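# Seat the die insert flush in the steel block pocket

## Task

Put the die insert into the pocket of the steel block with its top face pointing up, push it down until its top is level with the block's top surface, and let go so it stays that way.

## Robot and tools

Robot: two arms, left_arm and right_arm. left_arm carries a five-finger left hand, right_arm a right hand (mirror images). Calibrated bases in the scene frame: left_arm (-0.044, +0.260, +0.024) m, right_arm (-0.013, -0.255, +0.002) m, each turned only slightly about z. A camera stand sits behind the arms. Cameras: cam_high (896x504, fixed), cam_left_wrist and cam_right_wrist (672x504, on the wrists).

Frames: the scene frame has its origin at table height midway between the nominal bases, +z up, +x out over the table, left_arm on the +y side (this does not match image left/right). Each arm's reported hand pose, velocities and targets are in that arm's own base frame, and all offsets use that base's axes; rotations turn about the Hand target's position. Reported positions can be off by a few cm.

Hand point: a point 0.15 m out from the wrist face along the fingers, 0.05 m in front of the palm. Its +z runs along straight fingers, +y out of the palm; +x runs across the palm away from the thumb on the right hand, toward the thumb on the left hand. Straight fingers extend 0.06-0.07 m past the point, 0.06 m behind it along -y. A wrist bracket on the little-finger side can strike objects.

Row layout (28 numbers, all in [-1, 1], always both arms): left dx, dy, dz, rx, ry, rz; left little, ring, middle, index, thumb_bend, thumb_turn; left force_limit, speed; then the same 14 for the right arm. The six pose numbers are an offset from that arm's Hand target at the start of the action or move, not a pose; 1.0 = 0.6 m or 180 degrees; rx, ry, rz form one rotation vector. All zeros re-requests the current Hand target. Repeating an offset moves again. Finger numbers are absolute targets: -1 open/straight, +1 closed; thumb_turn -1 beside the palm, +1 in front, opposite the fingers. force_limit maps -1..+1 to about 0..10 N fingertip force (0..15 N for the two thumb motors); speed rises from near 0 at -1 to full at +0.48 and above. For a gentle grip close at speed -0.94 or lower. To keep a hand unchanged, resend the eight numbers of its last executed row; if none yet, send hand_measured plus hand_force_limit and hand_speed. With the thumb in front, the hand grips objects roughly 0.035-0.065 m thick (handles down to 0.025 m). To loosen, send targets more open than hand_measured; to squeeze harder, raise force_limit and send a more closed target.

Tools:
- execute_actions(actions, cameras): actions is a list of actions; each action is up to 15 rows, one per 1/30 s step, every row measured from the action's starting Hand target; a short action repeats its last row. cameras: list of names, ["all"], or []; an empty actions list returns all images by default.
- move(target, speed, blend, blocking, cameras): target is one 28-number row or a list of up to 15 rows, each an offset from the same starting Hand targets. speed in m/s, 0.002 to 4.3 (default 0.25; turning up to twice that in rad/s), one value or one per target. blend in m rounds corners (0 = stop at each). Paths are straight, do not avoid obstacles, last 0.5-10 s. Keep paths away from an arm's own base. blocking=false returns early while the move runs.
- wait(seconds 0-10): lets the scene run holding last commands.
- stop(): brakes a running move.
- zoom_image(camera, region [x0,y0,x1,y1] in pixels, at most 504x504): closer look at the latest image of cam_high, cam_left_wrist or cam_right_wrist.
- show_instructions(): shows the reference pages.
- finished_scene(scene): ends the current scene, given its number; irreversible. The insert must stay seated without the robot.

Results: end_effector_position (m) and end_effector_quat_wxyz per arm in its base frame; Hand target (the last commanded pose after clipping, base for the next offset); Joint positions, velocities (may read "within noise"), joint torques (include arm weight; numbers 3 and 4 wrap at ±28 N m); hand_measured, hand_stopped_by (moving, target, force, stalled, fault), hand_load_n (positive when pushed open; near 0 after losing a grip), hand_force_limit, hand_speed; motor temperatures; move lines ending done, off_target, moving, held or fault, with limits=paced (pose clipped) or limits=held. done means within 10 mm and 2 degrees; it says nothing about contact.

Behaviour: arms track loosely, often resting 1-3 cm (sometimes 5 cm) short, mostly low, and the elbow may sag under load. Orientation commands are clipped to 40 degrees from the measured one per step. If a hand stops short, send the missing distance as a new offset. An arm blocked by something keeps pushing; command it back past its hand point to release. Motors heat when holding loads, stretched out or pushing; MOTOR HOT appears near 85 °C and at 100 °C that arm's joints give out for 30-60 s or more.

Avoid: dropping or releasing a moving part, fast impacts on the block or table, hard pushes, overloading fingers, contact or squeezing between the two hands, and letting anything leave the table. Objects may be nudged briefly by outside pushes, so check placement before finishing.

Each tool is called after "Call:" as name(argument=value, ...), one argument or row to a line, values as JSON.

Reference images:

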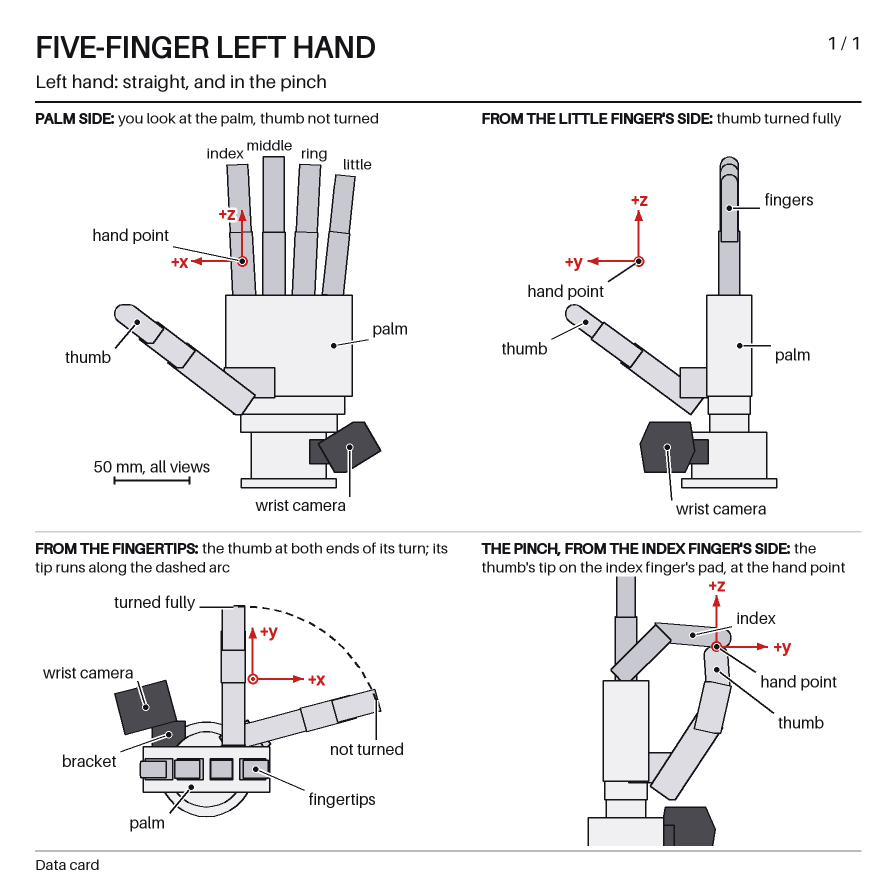

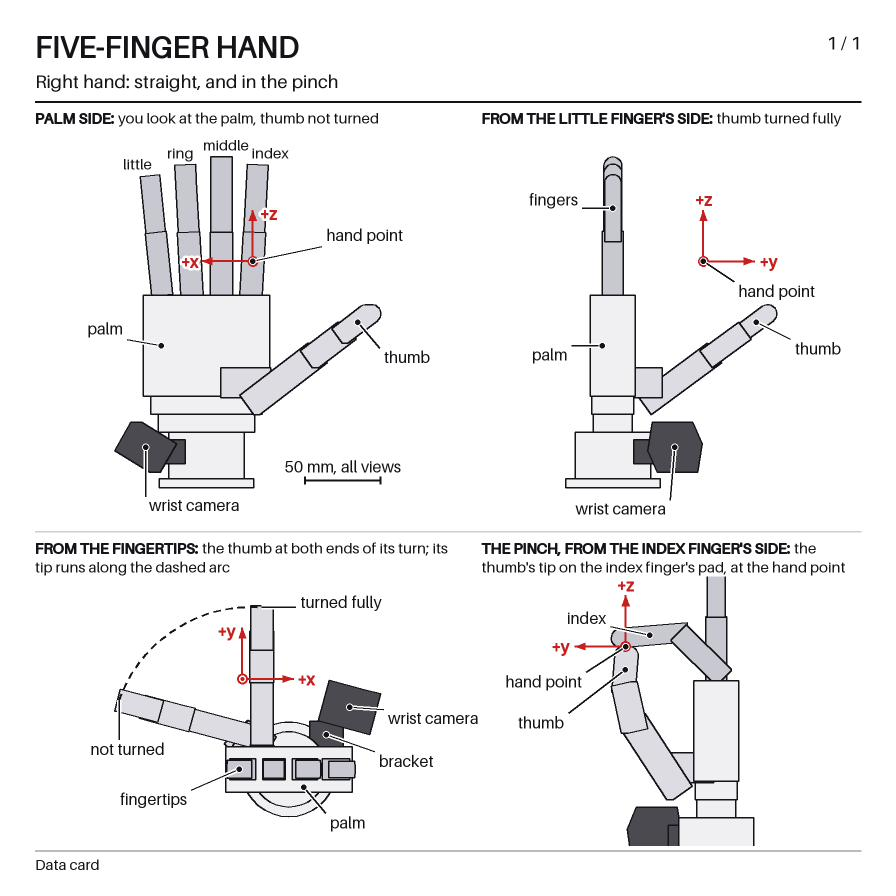

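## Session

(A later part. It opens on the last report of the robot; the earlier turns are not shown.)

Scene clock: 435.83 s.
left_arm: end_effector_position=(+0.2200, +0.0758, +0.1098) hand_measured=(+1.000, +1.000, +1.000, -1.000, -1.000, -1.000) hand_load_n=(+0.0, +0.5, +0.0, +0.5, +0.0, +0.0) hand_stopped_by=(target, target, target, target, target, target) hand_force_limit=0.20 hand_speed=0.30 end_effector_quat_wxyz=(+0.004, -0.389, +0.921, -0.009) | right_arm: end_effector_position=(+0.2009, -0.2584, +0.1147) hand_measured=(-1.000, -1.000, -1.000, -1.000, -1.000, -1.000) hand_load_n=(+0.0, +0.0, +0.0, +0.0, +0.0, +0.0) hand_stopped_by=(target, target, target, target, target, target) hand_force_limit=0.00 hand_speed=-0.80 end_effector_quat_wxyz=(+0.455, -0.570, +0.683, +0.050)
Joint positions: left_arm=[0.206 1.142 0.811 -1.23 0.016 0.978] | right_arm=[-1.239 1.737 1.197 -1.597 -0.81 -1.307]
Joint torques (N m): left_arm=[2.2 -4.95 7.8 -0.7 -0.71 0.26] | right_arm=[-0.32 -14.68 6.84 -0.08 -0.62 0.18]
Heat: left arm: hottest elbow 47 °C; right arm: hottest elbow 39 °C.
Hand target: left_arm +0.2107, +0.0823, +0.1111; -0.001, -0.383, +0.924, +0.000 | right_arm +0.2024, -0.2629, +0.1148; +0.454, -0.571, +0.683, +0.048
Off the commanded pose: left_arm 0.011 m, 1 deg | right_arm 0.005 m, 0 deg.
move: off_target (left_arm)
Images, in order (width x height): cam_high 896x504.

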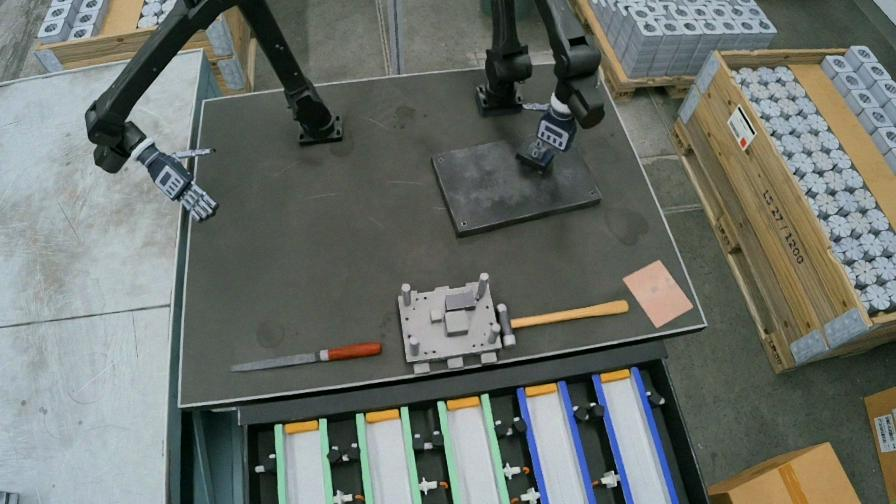

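Call:
move(
  target=[
    [0.033,-0.033,0,0,0,0,1,1,1,-1,-1,-1,0.2,0.3,0,0,0,0,0,0,-1,-1,-1,-1,-1,-1,0,-0.8],
    [0.033,-0.033,0.11,0,0,0,1,1,1,-1,-1,-1,0.2,0.3,0,0,0,0,0,0,-1,-1,-1,-1,-1,-1,0,-0.8],
    [0.085,0.0762,0.11,0,0,0.25,-1,-1,-1,-1,-1,-1,0.2,0.3,0,0,0,0,0,0,-1,-1,-1,-1,-1,-1,0,-0.8],
    [0.085,0.0762,0.049,0,0,0.25,-1,-1,-1,-1,-1,-1,0.2,0.3,0,0,0,0,0,0,-1,-1,-1,-1,-1,-1,0,-0.8],
  ],
  speed=[0.08,0.1,0.2,0.1],
  cameras=["cam_high","cam_left_wrist"],
)

Call:
zoom_image(
  camera="cam_high",
  region=[510, 120, 565, 180],
)

Call:
zoom_image(
  camera="cam_left_wrist",
  region=[290, 185, 420, 315],
)

Scene clock: 446.10 s.
left_arm: end_effector_position=(+0.2613, +0.1272, +0.1461) hand_measured=(-1.000, -1.000, -1.000, -1.000, -1.000, -1.000) hand_load_n=(+0.0, +0.0, +0.0, +0.0, +0.0, +0.0) hand_stopped_by=(target, target, target, target, target, target) hand_force_limit=0.20 hand_speed=0.30 end_effector_quat_wxyz=(-0.004, +0.700, -0.714, +0.002) | right_arm: end_effector_position=(+0.2009, -0.2584, +0.1147) hand_measured=(-1.000, -1.000, -1.000, -1.000, -1.000, -1.000) hand_load_n=(+0.0, +0.0, +0.0, -0.5, -0.5, +0.0) hand_stopped_by=(target, target, target, target, target, target) hand_force_limit=0.00 hand_speed=-0.80 end_effector_quat_wxyz=(+0.455, -0.570, +0.683, +0.050)
Joint positions: left_arm=[0.455 1.303 1.041 -1.3 0 0.474] | right_arm=[-1.239 1.737 1.197 -1.597 -0.81 -1.307]
Joint torques (N m): left_arm=[1.44 -5.19 8.55 0.2 -0.07 -0.12] | right_arm=[-0.32 -14.8 6.84 -0.03 -0.62 0.18]
Heat: left arm: hottest elbow 48 °C; right arm: hottest elbow 39 °C.
Hand target: left_arm +0.2619, +0.1280, +0.1405; +0.001, +0.708, -0.707, +0.000 | right_arm +0.2024, -0.2629, +0.1148; +0.454, -0.571, +0.683, +0.048
Off the commanded pose: left_arm 0.006 m, 1 deg | right_arm 0.005 m, 0 deg.
move: done; target 3's new numbers were sent with left_arm's hand 0.025 m and 3 deg from that target
Images, in order (width x height): cam_high 896x504, cam_left_wrist 672x504.

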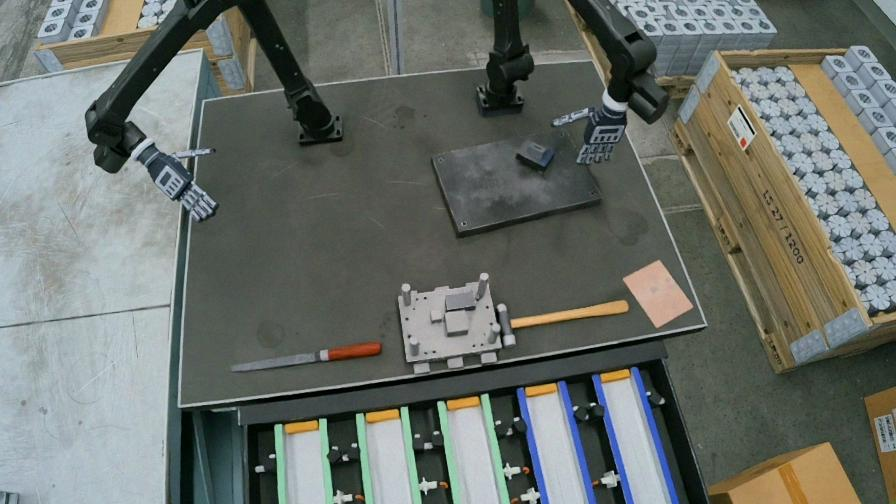

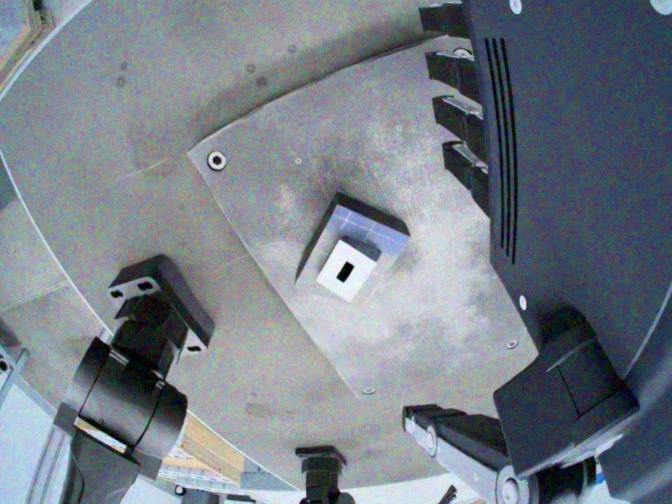

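Scaled by 8.400 from the camera's 896x504 image, which has a finer 1280x720 frame.

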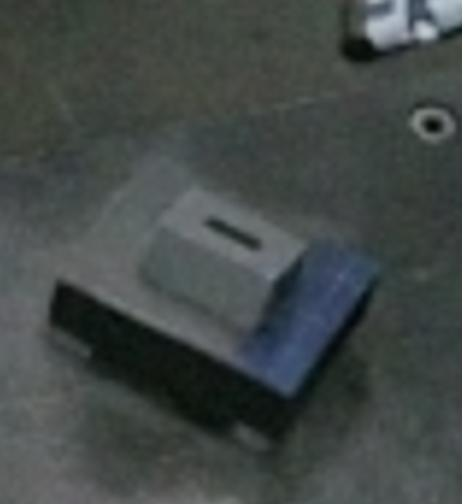

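Scaled by 3.877 from the camera's 672x504 image, which has a finer 960x720 frame.

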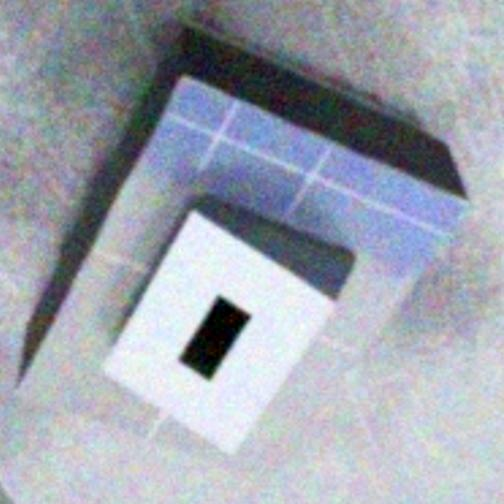

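Call:
move(
  target=[
    [0,0,0.1,0,0,0,-1,-1,-1,-1,-1,-1,0.2,0.3,0,0,0,0,0,0,-1,-1,-1,-1,-1,-1,0,-0.8],
    [0.007,-0.1242,0.08,0.1197,-0.2891,0.2301,-1,-1,-0.4,-0.4,-0.95,1,-0.7,0.3,0,0,0,0,0,0,-1,-1,-1,-1,-1,-1,0,-0.8],
    [0.007,-0.139,-0.018,0.1197,-0.2891,0.2301,-1,-1,-0.4,-0.4,-0.95,1,-0.7,0.3,0,0,0,0,0,0,-1,-1,-1,-1,-1,-1,0,-0.8],
  ],
  speed=[0.1,0.2,0.1],
  cameras=["cam_high","cam_left_wrist"],
)

Call:
zoom_image(
  camera="cam_high",
  region=[510, 120, 565, 180],
)

Scene clock: 465.63 s.
left_arm: end_effector_position=(+0.2629, +0.0471, +0.1321) hand_measured=(-1.000, -1.000, -0.400, -0.400, -0.950, +1.000) hand_load_n=(+0.0, +0.0, +0.0, +0.0, +0.0, -0.5) hand_stopped_by=(target, target, target, target, target, target) hand_force_limit=-0.70 hand_speed=0.30 end_effector_quat_wxyz=(-0.427, +0.819, -0.343, +0.173) | right_arm: end_effector_position=(+0.2009, -0.2584, +0.1147) hand_measured=(-1.000, -1.000, -1.000, -1.000, -1.000, -1.000) hand_load_n=(+0.0, +0.0, -0.5, +0.0, +0.0, +0.0) hand_stopped_by=(target, target, target, target, target, target) hand_force_limit=0.00 hand_speed=-0.80 end_effector_quat_wxyz=(+0.455, -0.570, +0.683, +0.050)
Joint positions: left_arm=[-0.124 0.515 0.444 -0.784 -0.704 -0.629] | right_arm=[-1.239 1.737 1.197 -1.597 -0.81 -1.307]
Joint torques (N m): left_arm=[0.09 3.31 9.99 1.48 -0.66 -0.12] | right_arm=[-0.38 -14.8 6.78 -0.09 -0.62 0.18]
Heat: left arm: hottest elbow 48 °C; right arm: hottest elbow 39 °C.
Hand target: left_arm +0.2660, +0.0446, +0.1298; -0.426, +0.820, -0.339, +0.177 | right_arm +0.2024, -0.2629, +0.1148; +0.454, -0.571, +0.683, +0.048
Off the commanded pose: left_arm 0.005 m, 1 deg | right_arm 0.005 m, 0 deg.
move: done
Images, in order (width x height): cam_high 896x504, cam_left_wrist 672x504.

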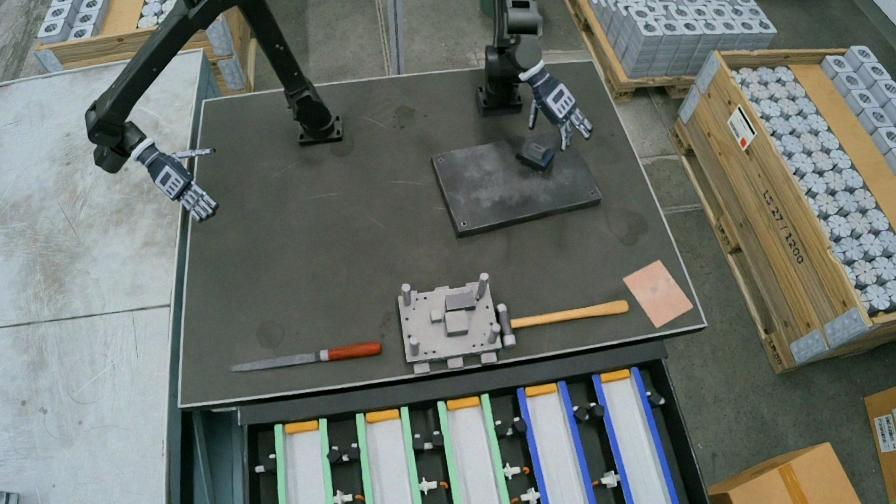

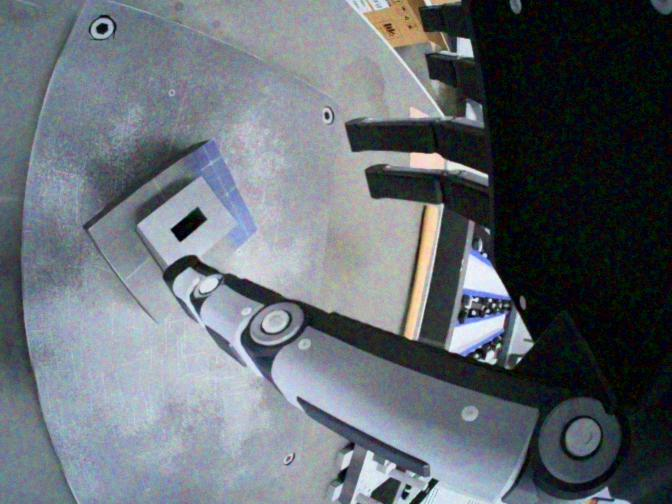

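Scaled by 8.400 from the camera's 896x504 image, which has a finer 1280x720 frame.

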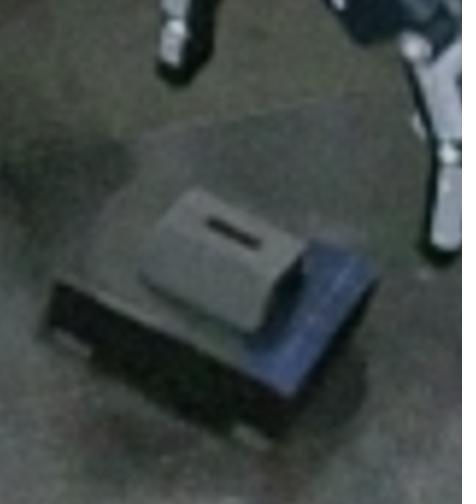

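Call:
move(
  target=[
    [-0.005,-0.005,-0.06,0,0,0,-1,-1,-0.4,-0.4,-0.95,1,-0.7,0.3,0,0,0,0,0,0,-1,-1,-1,-1,-1,-1,0,-0.8],
  ],
  speed=0.08,
  cameras=["cam_high","cam_left_wrist"],
)

Call:
zoom_image(
  camera="cam_left_wrist",
  region=[130, 130, 330, 330],
)

Scene clock: 468.07 s.
left_arm: end_effector_position=(+0.2605, +0.0438, +0.0962) hand_measured=(-1.000, -1.000, -0.400, -0.400, -0.950, +1.000) hand_load_n=(+0.5, +0.0, +0.0, -0.5, +0.0, +0.0) hand_stopped_by=(target, target, target, target, target, target) hand_force_limit=-0.70 hand_speed=0.30 end_effector_quat_wxyz=(-0.427, +0.818, -0.343, +0.174) | right_arm: end_effector_position=(+0.2009, -0.2584, +0.1147) hand_measured=(-1.000, -1.000, -1.000, -1.000, -1.000, -1.000) hand_load_n=(+0.0, +0.0, +0.0, -0.5, +0.0, +0.0) hand_stopped_by=(target, target, target, target, target, target) hand_force_limit=0.00 hand_speed=-0.80 end_effector_quat_wxyz=(+0.455, -0.570, +0.683, +0.050)
Joint positions: left_arm=[-0.147 0.529 0.354 -0.693 -0.718 -0.651] | right_arm=[-1.239 1.737 1.197 -1.597 -0.81 -1.307]
Joint torques (N m): left_arm=[0.26 3.19 9.84 1.37 -0.67 -0.11] | right_arm=[-0.44 -14.92 6.84 -0.05 -0.63 0.18]
Heat: left arm: hottest elbow 48 °C; right arm: hottest elbow 39 °C.
Hand target: left_arm +0.2629, +0.0416, +0.0937; -0.426, +0.820, -0.340, +0.177 | right_arm +0.2024, -0.2629, +0.1148; +0.454, -0.571, +0.683, +0.048
Off the commanded pose: left_arm 0.004 m, 1 deg | right_arm 0.005 m, 0 deg.
move: done
Images, in order (width x height): cam_high 896x504, cam_left_wrist 672x504.

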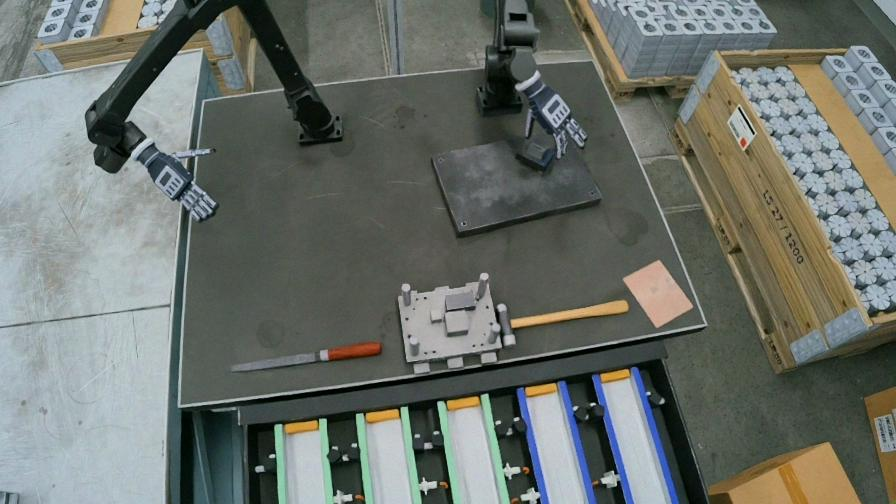

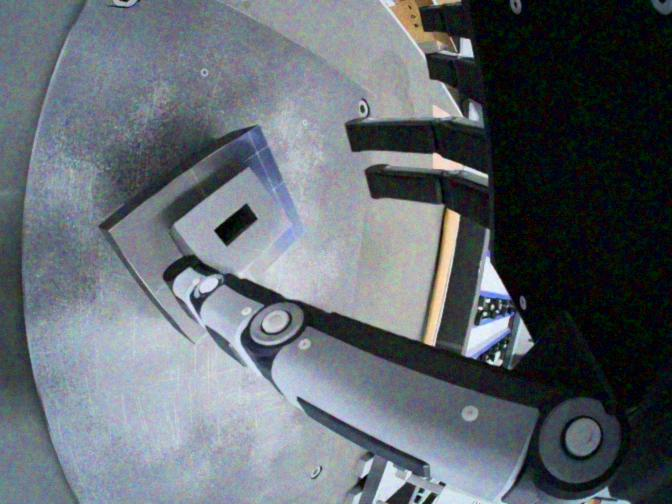

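Scaled by 2.520 from the camera's 672x504 image, which has a finer 960x720 frame.

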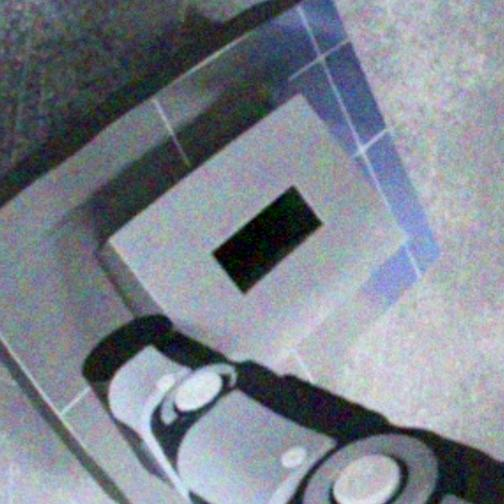

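Call:
move(
  target=[
    [0,0,-0.032,0,0,0,-1,-1,-0.4,-0.4,-0.9,1,-0.7,0.3,0,0,0,0,0,0,-1,-1,-1,-1,-1,-1,0,-0.8],
  ],
  speed=0.06,
  cameras=["cam_left_wrist"],
)

Call:
zoom_image(
  camera="cam_left_wrist",
  region=[130, 130, 330, 330],
)

Scene clock: 470.57 s.
left_arm: end_effector_position=(+0.2610, +0.0437, +0.0773) hand_measured=(-1.000, -1.000, -0.400, -0.400, -0.900, +1.000) hand_load_n=(+0.0, +0.0, +0.0, +0.0, +0.0, +0.0) hand_stopped_by=(target, target, target, target, target, target) hand_force_limit=-0.70 hand_speed=0.30 end_effector_quat_wxyz=(-0.427, +0.819, -0.342, +0.174) | right_arm: end_effector_position=(+0.2009, -0.2584, +0.1147) hand_measured=(-1.000, -1.000, -1.000, -1.000, -1.000, -1.000) hand_load_n=(+0.0, +0.0, +0.0, +0.0, +0.0, +0.0) hand_stopped_by=(target, target, target, target, target, target) hand_force_limit=0.00 hand_speed=-0.80 end_effector_quat_wxyz=(+0.455, -0.570, +0.683, +0.050)
Joint positions: left_arm=[-0.147 0.552 0.308 -0.624 -0.719 -0.652] | right_arm=[-1.239 1.737 1.197 -1.597 -0.81 -1.307]
Joint torques (N m): left_arm=[0.26 3.43 9.63 1.4 -0.64 -0.1] | right_arm=[-0.5 -14.92 6.9 -0.03 -0.63 0.17]
Heat: left arm: hottest elbow 48 °C; right arm: hottest elbow 39 °C.
Hand target: left_arm +0.2629, +0.0416, +0.0744; -0.426, +0.820, -0.340, +0.177 | right_arm +0.2024, -0.2629, +0.1148; +0.454, -0.571, +0.683, +0.048
Off the commanded pose: left_arm 0.004 m, 1 deg | right_arm 0.005 m, 0 deg.
move: done
Images, in order (width x height): cam_left_wrist 672x504.

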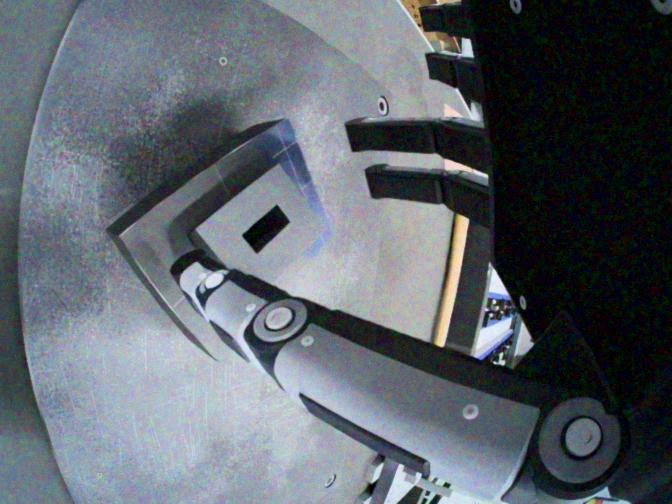

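Scaled by 2.520 from the camera's 672x504 image, which has a finer 960x720 frame.

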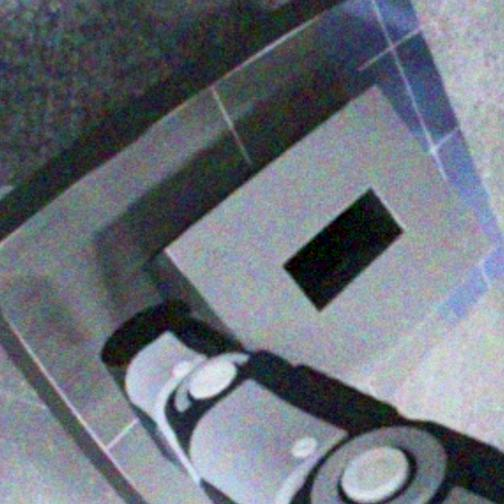

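Call:
move(
  target=[
    [0,0,-0.018,0,0,0,-1,-1,-0.2,-0.2,-0.86,1,-0.7,0.0,0,0,0,0,0,0,-1,-1,-1,-1,-1,-1,0,-0.8],
    [0,0,-0.018,0,0,0,-1,-1,0.5,0.5,-0.8,1,-0.7,-0.85,0,0,0,0,0,0,-1,-1,-1,-1,-1,-1,0,-0.8],
  ],
  speed=0.05,
  cameras=["cam_left_wrist"],
)

Call:
zoom_image(
  camera="cam_left_wrist",
  region=[130, 130, 360, 330],
)

Scene clock: 473.60 s.
left_arm: end_effector_position=(+0.2624, +0.0438, +0.0684) hand_measured=(-1.000, -1.000, -0.146, +0.132, -0.834, +1.000) hand_load_n=(+0.0, +0.0, +0.5, +3.0, +4.5, -1.0) hand_stopped_by=(target, target, force, force, force, target) hand_force_limit=-0.70 hand_speed=-0.85 end_effector_quat_wxyz=(-0.428, +0.818, -0.341, +0.176) | right_arm: end_effector_position=(+0.2009, -0.2584, +0.1147) hand_measured=(-1.000, -1.000, -1.000, -1.000, -1.000, -1.000) hand_load_n=(+0.0, +0.0, +0.0, +0.0, -0.5, -0.5) hand_stopped_by=(target, target, target, target, target, target) hand_force_limit=0.00 hand_speed=-0.80 end_effector_quat_wxyz=(+0.455, -0.570, +0.683, +0.050)
Joint positions: left_arm=[-0.147 0.569 0.286 -0.581 -0.721 -0.653] | right_arm=[-1.239 1.737 1.197 -1.597 -0.81 -1.307]
Joint torques (N m): left_arm=[0.26 3.25 9.26 1.39 -0.57 -0.09] | right_arm=[-0.44 -14.8 6.84 0.01 -0.63 0.16]
Heat: left arm: hottest elbow 48 °C; right arm: hottest elbow 39 °C.
Hand target: left_arm +0.2630, +0.0416, +0.0637; -0.426, +0.820, -0.339, +0.177 | right_arm +0.2024, -0.2629, +0.1148; +0.454, -0.571, +0.683, +0.048
Off the commanded pose: left_arm 0.005 m, 0 deg | right_arm 0.005 m, 0 deg.
move: done
Images, in order (width x height): cam_left_wrist 672x504.

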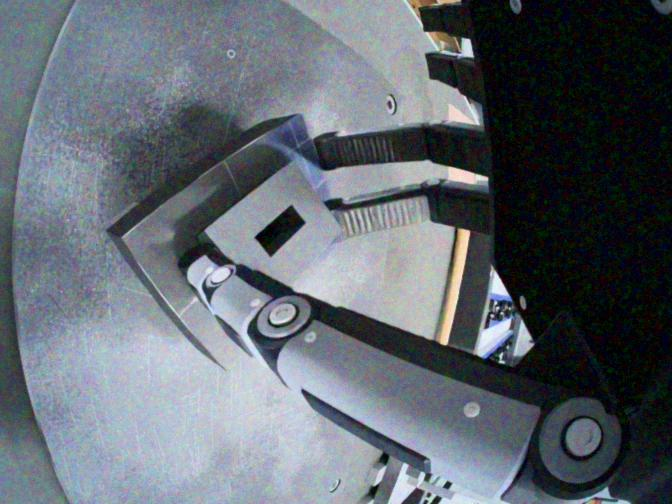

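Scaled by 2.191 from the camera's 672x504 image, which has a finer 960x720 frame.

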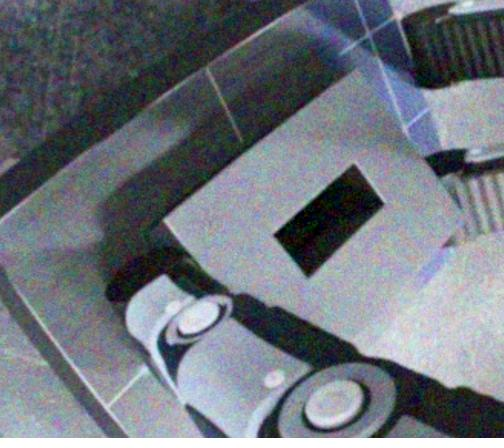

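Call:
move(
  target=[0,0,0,0,0,0,-1,-1,0.55,0.55,-0.78,1,0.0,-0.9,0,0,0,0,0,0,-1,-1,-1,-1,-1,-1,0,-0.8],
  speed=0.05,
  cameras=["cam_left_wrist"],
)

Call:
zoom_image(
  camera="cam_left_wrist",
  region=[130, 130, 360, 330],
)

Scene clock: 475.90 s.
left_arm: end_effector_position=(+0.2625, +0.0440, +0.0686) hand_measured=(-1.000, -1.000, -0.130, +0.138, -0.830, +1.000) hand_load_n=(+0.0, +0.0, +5.0, +4.5, +8.0, -1.0) hand_stopped_by=(target, target, force, force, force, target) hand_force_limit=0.00 hand_speed=-0.90 end_effector_quat_wxyz=(-0.429, +0.818, -0.340, +0.176) | right_arm: end_effector_position=(+0.2009, -0.2584, +0.1147) hand_measured=(-1.000, -1.000, -1.000, -1.000, -1.000, -1.000) hand_load_n=(+0.0, +0.0, +0.0, +0.0, +0.0, +0.0) hand_stopped_by=(target, target, target, target, target, target) hand_force_limit=0.00 hand_speed=-0.80 end_effector_quat_wxyz=(+0.455, -0.570, +0.683, +0.050)
Joint positions: left_arm=[-0.147 0.569 0.286 -0.58 -0.722 -0.653] | right_arm=[-1.239 1.737 1.197 -1.597 -0.81 -1.307]
Joint torques (N m): left_arm=[0.38 3.19 9.26 1.33 -0.52 -0.1] | right_arm=[-0.32 -14.8 6.79 -0.09 -0.63 0.17]
Heat: left arm: hottest elbow 48 °C; right arm: hottest elbow 39 °C.
Hand target: left_arm +0.2630, +0.0415, +0.0637; -0.426, +0.820, -0.340, +0.177 | right_arm +0.2024, -0.2629, +0.1148; +0.454, -0.571, +0.683, +0.048
Off the commanded pose: left_arm 0.006 m, 0 deg | right_arm 0.005 m, 0 deg.
move: done
Images, in order (width x height): cam_left_wrist 672x504.

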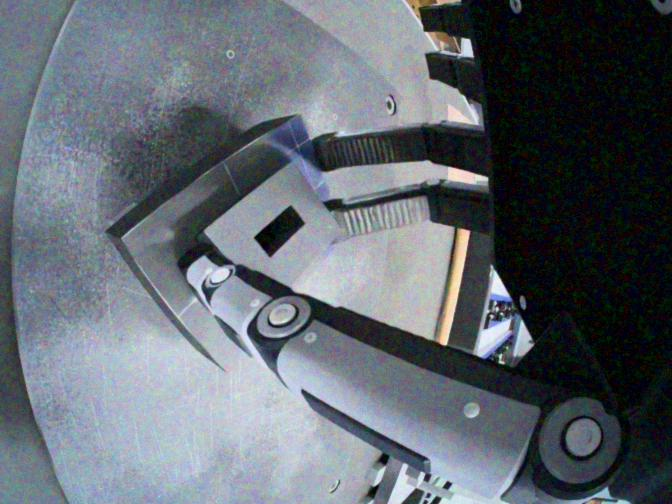

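Scaled by 2.191 from the camera's 672x504 image, which has a finer 960x720 frame.

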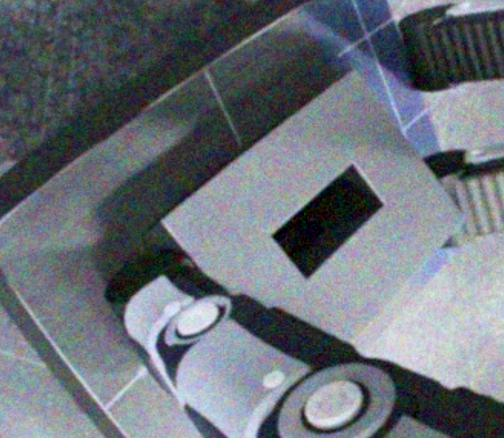

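Call:
move(
  target=[
    [0,0,0.07,0,0,0,-1,-1,0.55,0.55,-0.78,1,0.0,-0.9,0,0,0,0,0,0,-1,-1,-1,-1,-1,-1,0,-0.8],
  ],
  speed=0.04,
  cameras=["cam_left_wrist","cam_high"],
)

Call:
zoom_image(
  camera="cam_left_wrist",
  region=[130, 130, 360, 330],
)

Call:
zoom_image(
  camera="cam_high",
  region=[510, 120, 565, 180],
)

Scene clock: 481.67 s.
left_arm: end_effector_position=(+0.2469, +0.0450, +0.0708) hand_measured=(-1.000, -1.000, -0.130, +0.138, -0.830, +1.000) hand_load_n=(+0.0, +0.0, +0.5, +4.0, +3.5, +0.5) hand_stopped_by=(target, target, force, force, force, target) hand_force_limit=0.00 hand_speed=-0.90 end_effector_quat_wxyz=(-0.418, +0.824, -0.351, +0.151) | right_arm: end_effector_position=(+0.2009, -0.2584, +0.1147) hand_measured=(-1.000, -1.000, -1.000, -1.000, -1.000, -1.000) hand_load_n=(+0.0, +0.0, +0.0, +0.0, +0.0, +0.0) hand_stopped_by=(target, target, target, target, target, target) hand_force_limit=0.00 hand_speed=-0.80 end_effector_quat_wxyz=(+0.455, -0.570, +0.683, +0.050)
Joint positions: left_arm=[-0.147 0.543 0.312 -0.699 -0.716 -0.664] | right_arm=[-1.239 1.737 1.197 -1.597 -0.81 -1.307]
Joint torques (N m): left_arm=[0.85 1.55 15.75 0.36 -0.64 0.04] | right_arm=[-0.44 -14.8 6.83 -0.06 -0.63 0.19]
Heat: left arm: hottest elbow 49 °C; right arm: hottest elbow 39 °C.
Hand target: left_arm +0.2630, +0.0415, +0.1057; -0.426, +0.820, -0.340, +0.177 | right_arm +0.2024, -0.2629, +0.1148; +0.454, -0.571, +0.683, +0.048
Off the commanded pose: left_arm 0.039 m, 3 deg | right_arm 0.005 m, 0 deg.
move: off_target (left_arm)
Images, in order (width x height): cam_high 896x504, cam_left_wrist 672x504.

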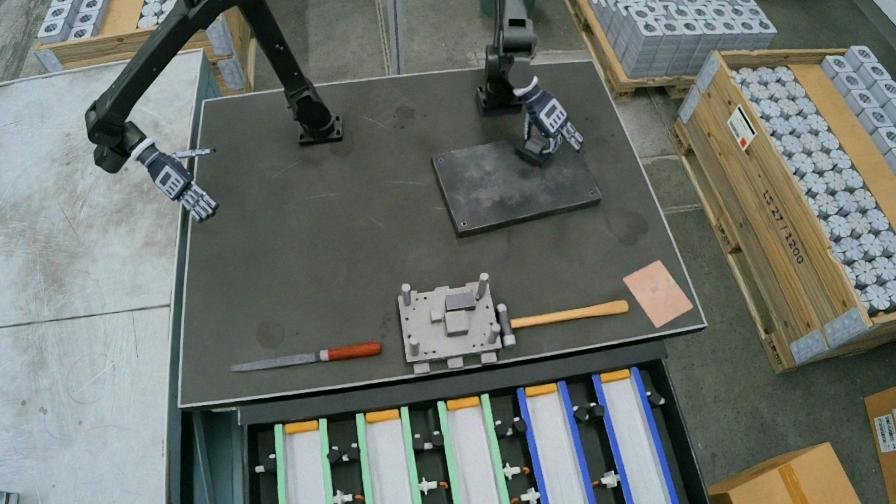

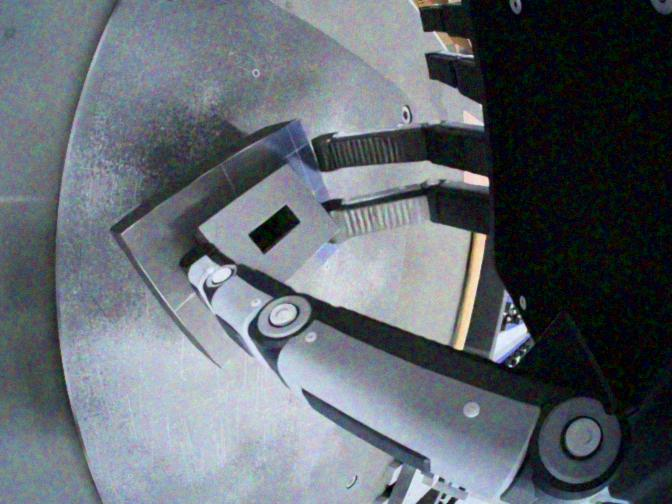

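Scaled by 2.191 from the camera's 672x504 image, which has a finer 960x720 frame.

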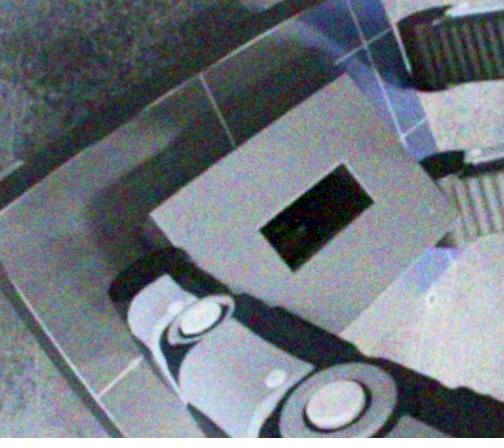

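Scaled by 8.400 from the camera's 896x504 image, which has a finer 1280x720 frame.

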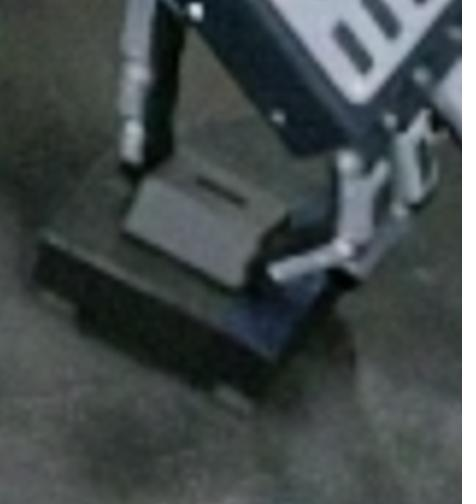

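Call:
move(
  target=[
    [0.01,0,0.03,0,0,0,-1,-1,0.55,0.55,-0.78,1,0.0,-0.9,0,0,0,0,0,0,-1,-1,-1,-1,-1,-1,0,-0.8],
  ],
  speed=0.04,
  cameras=["cam_left_wrist","cam_high"],
)

Call:
zoom_image(
  camera="cam_left_wrist",
  region=[130, 130, 360, 330],
)

Call:
zoom_image(
  camera="cam_high",
  region=[510, 120, 565, 180],
)

Scene clock: 484.50 s.
left_arm: end_effector_position=(+0.2544, +0.0434, +0.0941) hand_measured=(-1.000, -1.000, -0.130, +0.138, -0.828, +1.000) hand_load_n=(+0.0, +0.0, +0.5, -0.5, +0.0, +0.0) hand_stopped_by=(target, target, force, force, force, target) hand_force_limit=0.00 hand_speed=-0.90 end_effector_quat_wxyz=(-0.419, +0.823, -0.349, +0.157) | right_arm: end_effector_position=(+0.2009, -0.2584, +0.1147) hand_measured=(-1.000, -1.000, -1.000, -1.000, -1.000, -1.000) hand_load_n=(-0.5, +0.0, +0.0, +0.0, -0.5, -0.5) hand_stopped_by=(target, target, target, target, target, target) hand_force_limit=0.00 hand_speed=-0.80 end_effector_quat_wxyz=(+0.455, -0.570, +0.683, +0.050)
Joint positions: left_arm=[-0.147 0.543 0.369 -0.743 -0.714 -0.664] | right_arm=[-1.239 1.737 1.197 -1.597 -0.81 -1.307]
Joint velocities: left_arm=[0.005 -0.044 0.012 -0.007 0.007 -0.037] | right_arm=[within noise]
Joint torques (N m): left_arm=[1.08 2.55 15.38 0.66 -0.68 0.08] | right_arm=[-0.38 -14.8 6.83 -0.06 -0.61 0.19]
Heat: left arm: hottest elbow 49 °C; right arm: hottest elbow 39 °C.
Hand target: left_arm +0.2690, +0.0415, +0.1238; -0.426, +0.820, -0.340, +0.177 | right_arm +0.2024, -0.2629, +0.1148; +0.454, -0.571, +0.683, +0.048
Off the commanded pose: left_arm 0.033 m, 3 deg | right_arm 0.005 m, 0 deg.
move: off_target (left_arm)
Images, in order (width x height): cam_high 896x504, cam_left_wrist 672x504.

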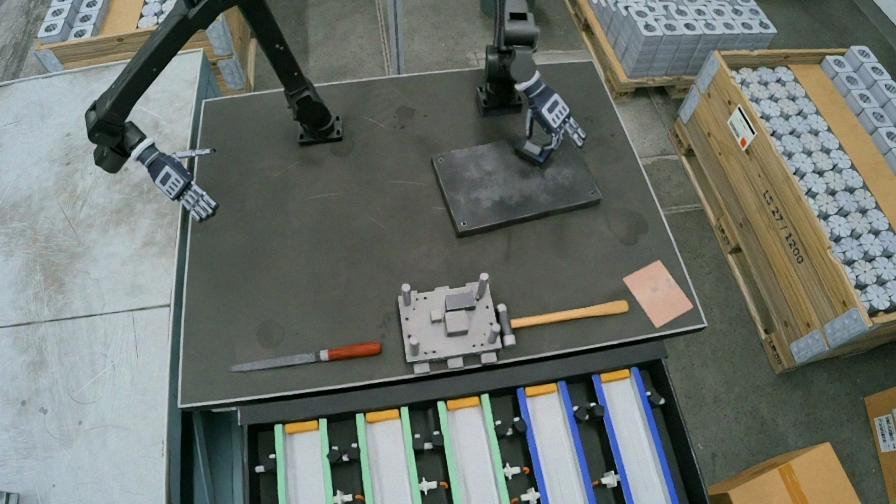

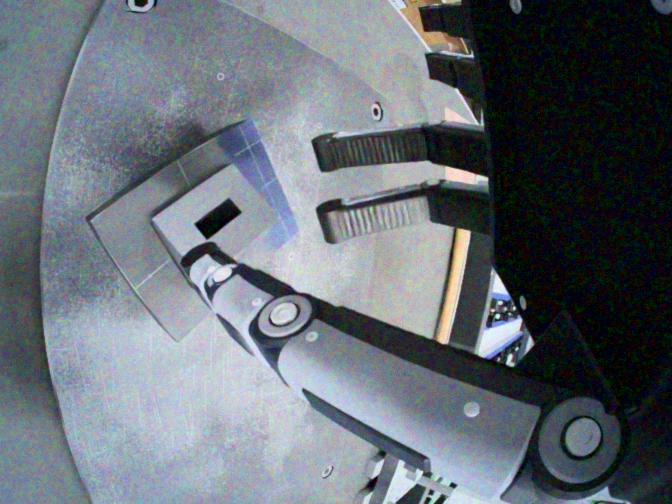

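Scaled by 2.191 from the camera's 672x504 image, which has a finer 960x720 frame.

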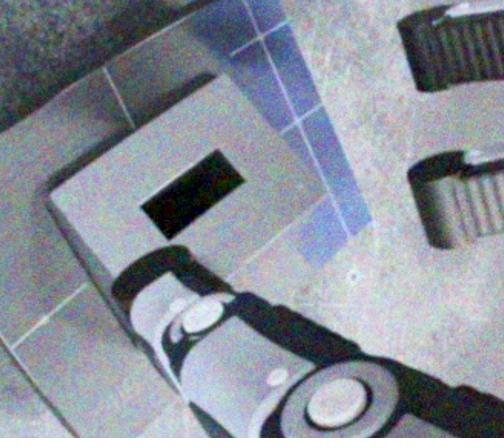

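Scaled by 8.400 from the camera's 896x504 image, which has a finer 1280x720 frame.

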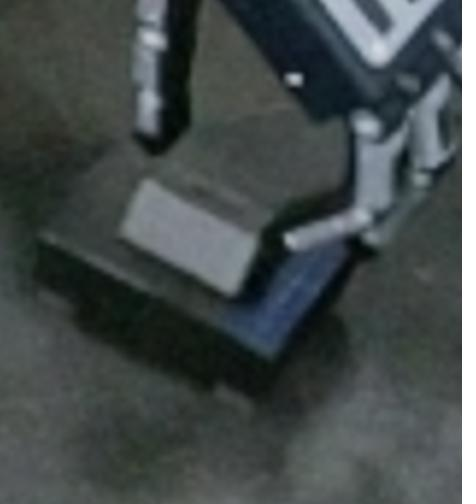

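Call:
move(
  target=[
    [-0.01,0,0.02,0,0,0,-1,-1,-0.4,-0.4,-0.95,1,-0.7,0.3,0,0,0,0,0,0,-1,-1,-1,-1,-1,-1,0,-0.8],
    [-0.03,0,0.02,0,0,0,-1,-1,-0.4,-0.4,-0.95,1,-0.7,0.3,0,0,0,0,0,0,-1,-1,-1,-1,-1,-1,0,-0.8],
    [-0.03,0,-0.05,0,0,0,-1,-1,-0.4,-0.4,-0.95,1,-0.7,0.3,0,0,0,0,0,0,-1,-1,-1,-1,-1,-1,0,-0.8],
  ],
  speed=0.08,
  cameras=["cam_left_wrist","cam_high"],
)

Call:
zoom_image(
  camera="cam_left_wrist",
  region=[130, 130, 330, 330],
)

Call:
zoom_image(
  camera="cam_high",
  region=[510, 120, 565, 180],
)

Scene clock: 491.87 s.
left_arm: end_effector_position=(+0.2482, +0.0436, +0.0953) hand_measured=(-1.000, -1.000, -0.400, -0.400, -0.950, +1.000) hand_load_n=(+0.0, +0.0, +0.0, +0.0, +0.0, +0.0) hand_stopped_by=(target, target, target, target, target, target) hand_force_limit=-0.70 hand_speed=0.30 end_effector_quat_wxyz=(-0.427, +0.819, -0.343, +0.173) | right_arm: end_effector_position=(+0.2009, -0.2584, +0.1147) hand_measured=(-1.000, -1.000, -1.000, -1.000, -1.000, -1.000) hand_load_n=(+0.0, +0.0, +0.0, +0.0, +0.0, -0.5) hand_stopped_by=(target, target, target, target, target, target) hand_force_limit=0.00 hand_speed=-0.80 end_effector_quat_wxyz=(+0.455, -0.570, +0.683, +0.050)
Joint positions: left_arm=[-0.16 0.472 0.342 -0.749 -0.727 -0.666] | right_arm=[-1.239 1.737 1.197 -1.597 -0.81 -1.307]
Joint torques (N m): left_arm=[0.26 3.72 9.96 1.46 -0.67 -0.1] | right_arm=[-0.38 -15.03 6.83 -0.1 -0.63 0.17]
Heat: left arm: hottest elbow 50 °C; right arm: hottest elbow 39 °C.
Hand target: left_arm +0.2509, +0.0416, +0.0936; -0.426, +0.820, -0.340, +0.177 | right_arm +0.2024, -0.2629, +0.1148; +0.454, -0.571, +0.683, +0.048
Off the commanded pose: left_arm 0.004 m, 1 deg | right_arm 0.005 m, 0 deg.
move: done
Images, in order (width x height): cam_high 896x504, cam_left_wrist 672x504.

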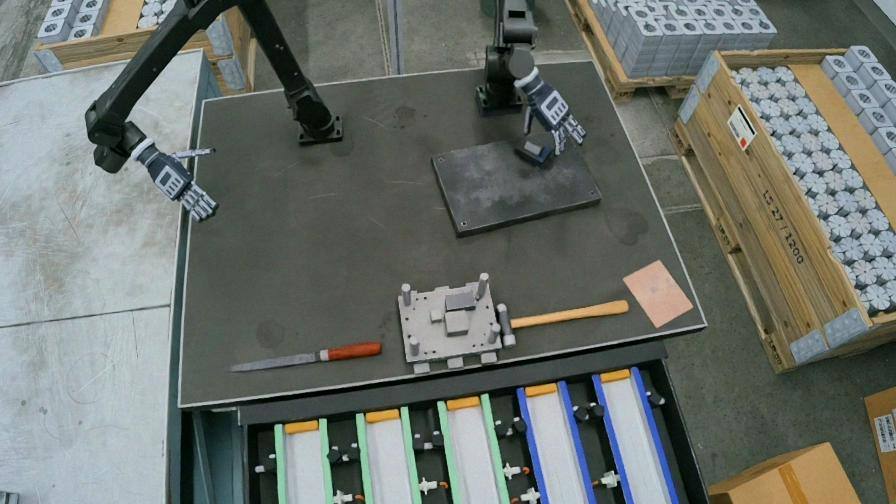

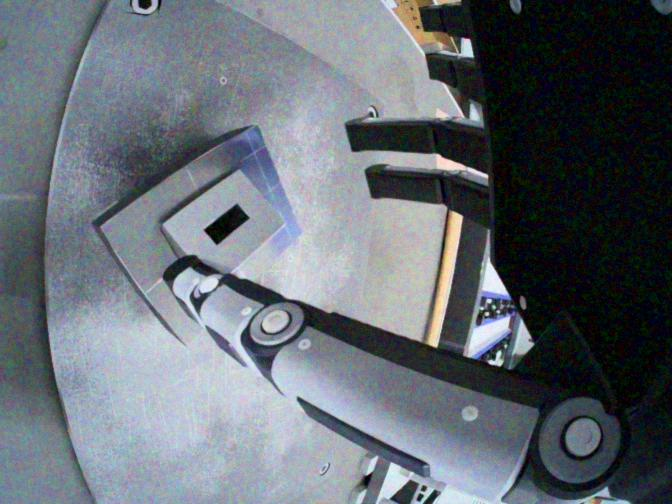

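Scaled by 2.520 from the camera's 672x504 image, which has a finer 960x720 frame.

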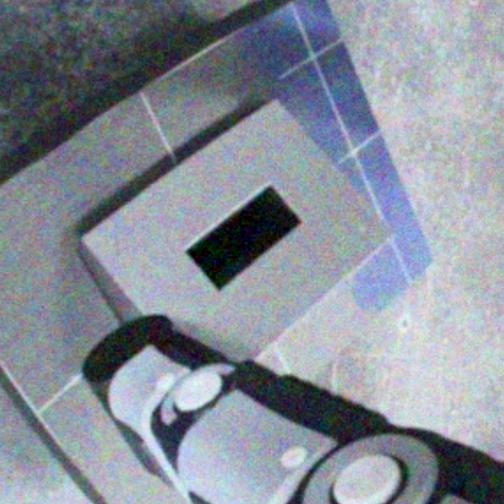

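Scaled by 8.400 from the camera's 896x504 image, which has a finer 1280x720 frame.

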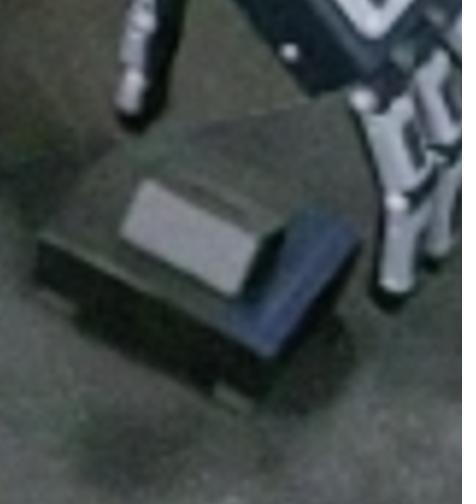

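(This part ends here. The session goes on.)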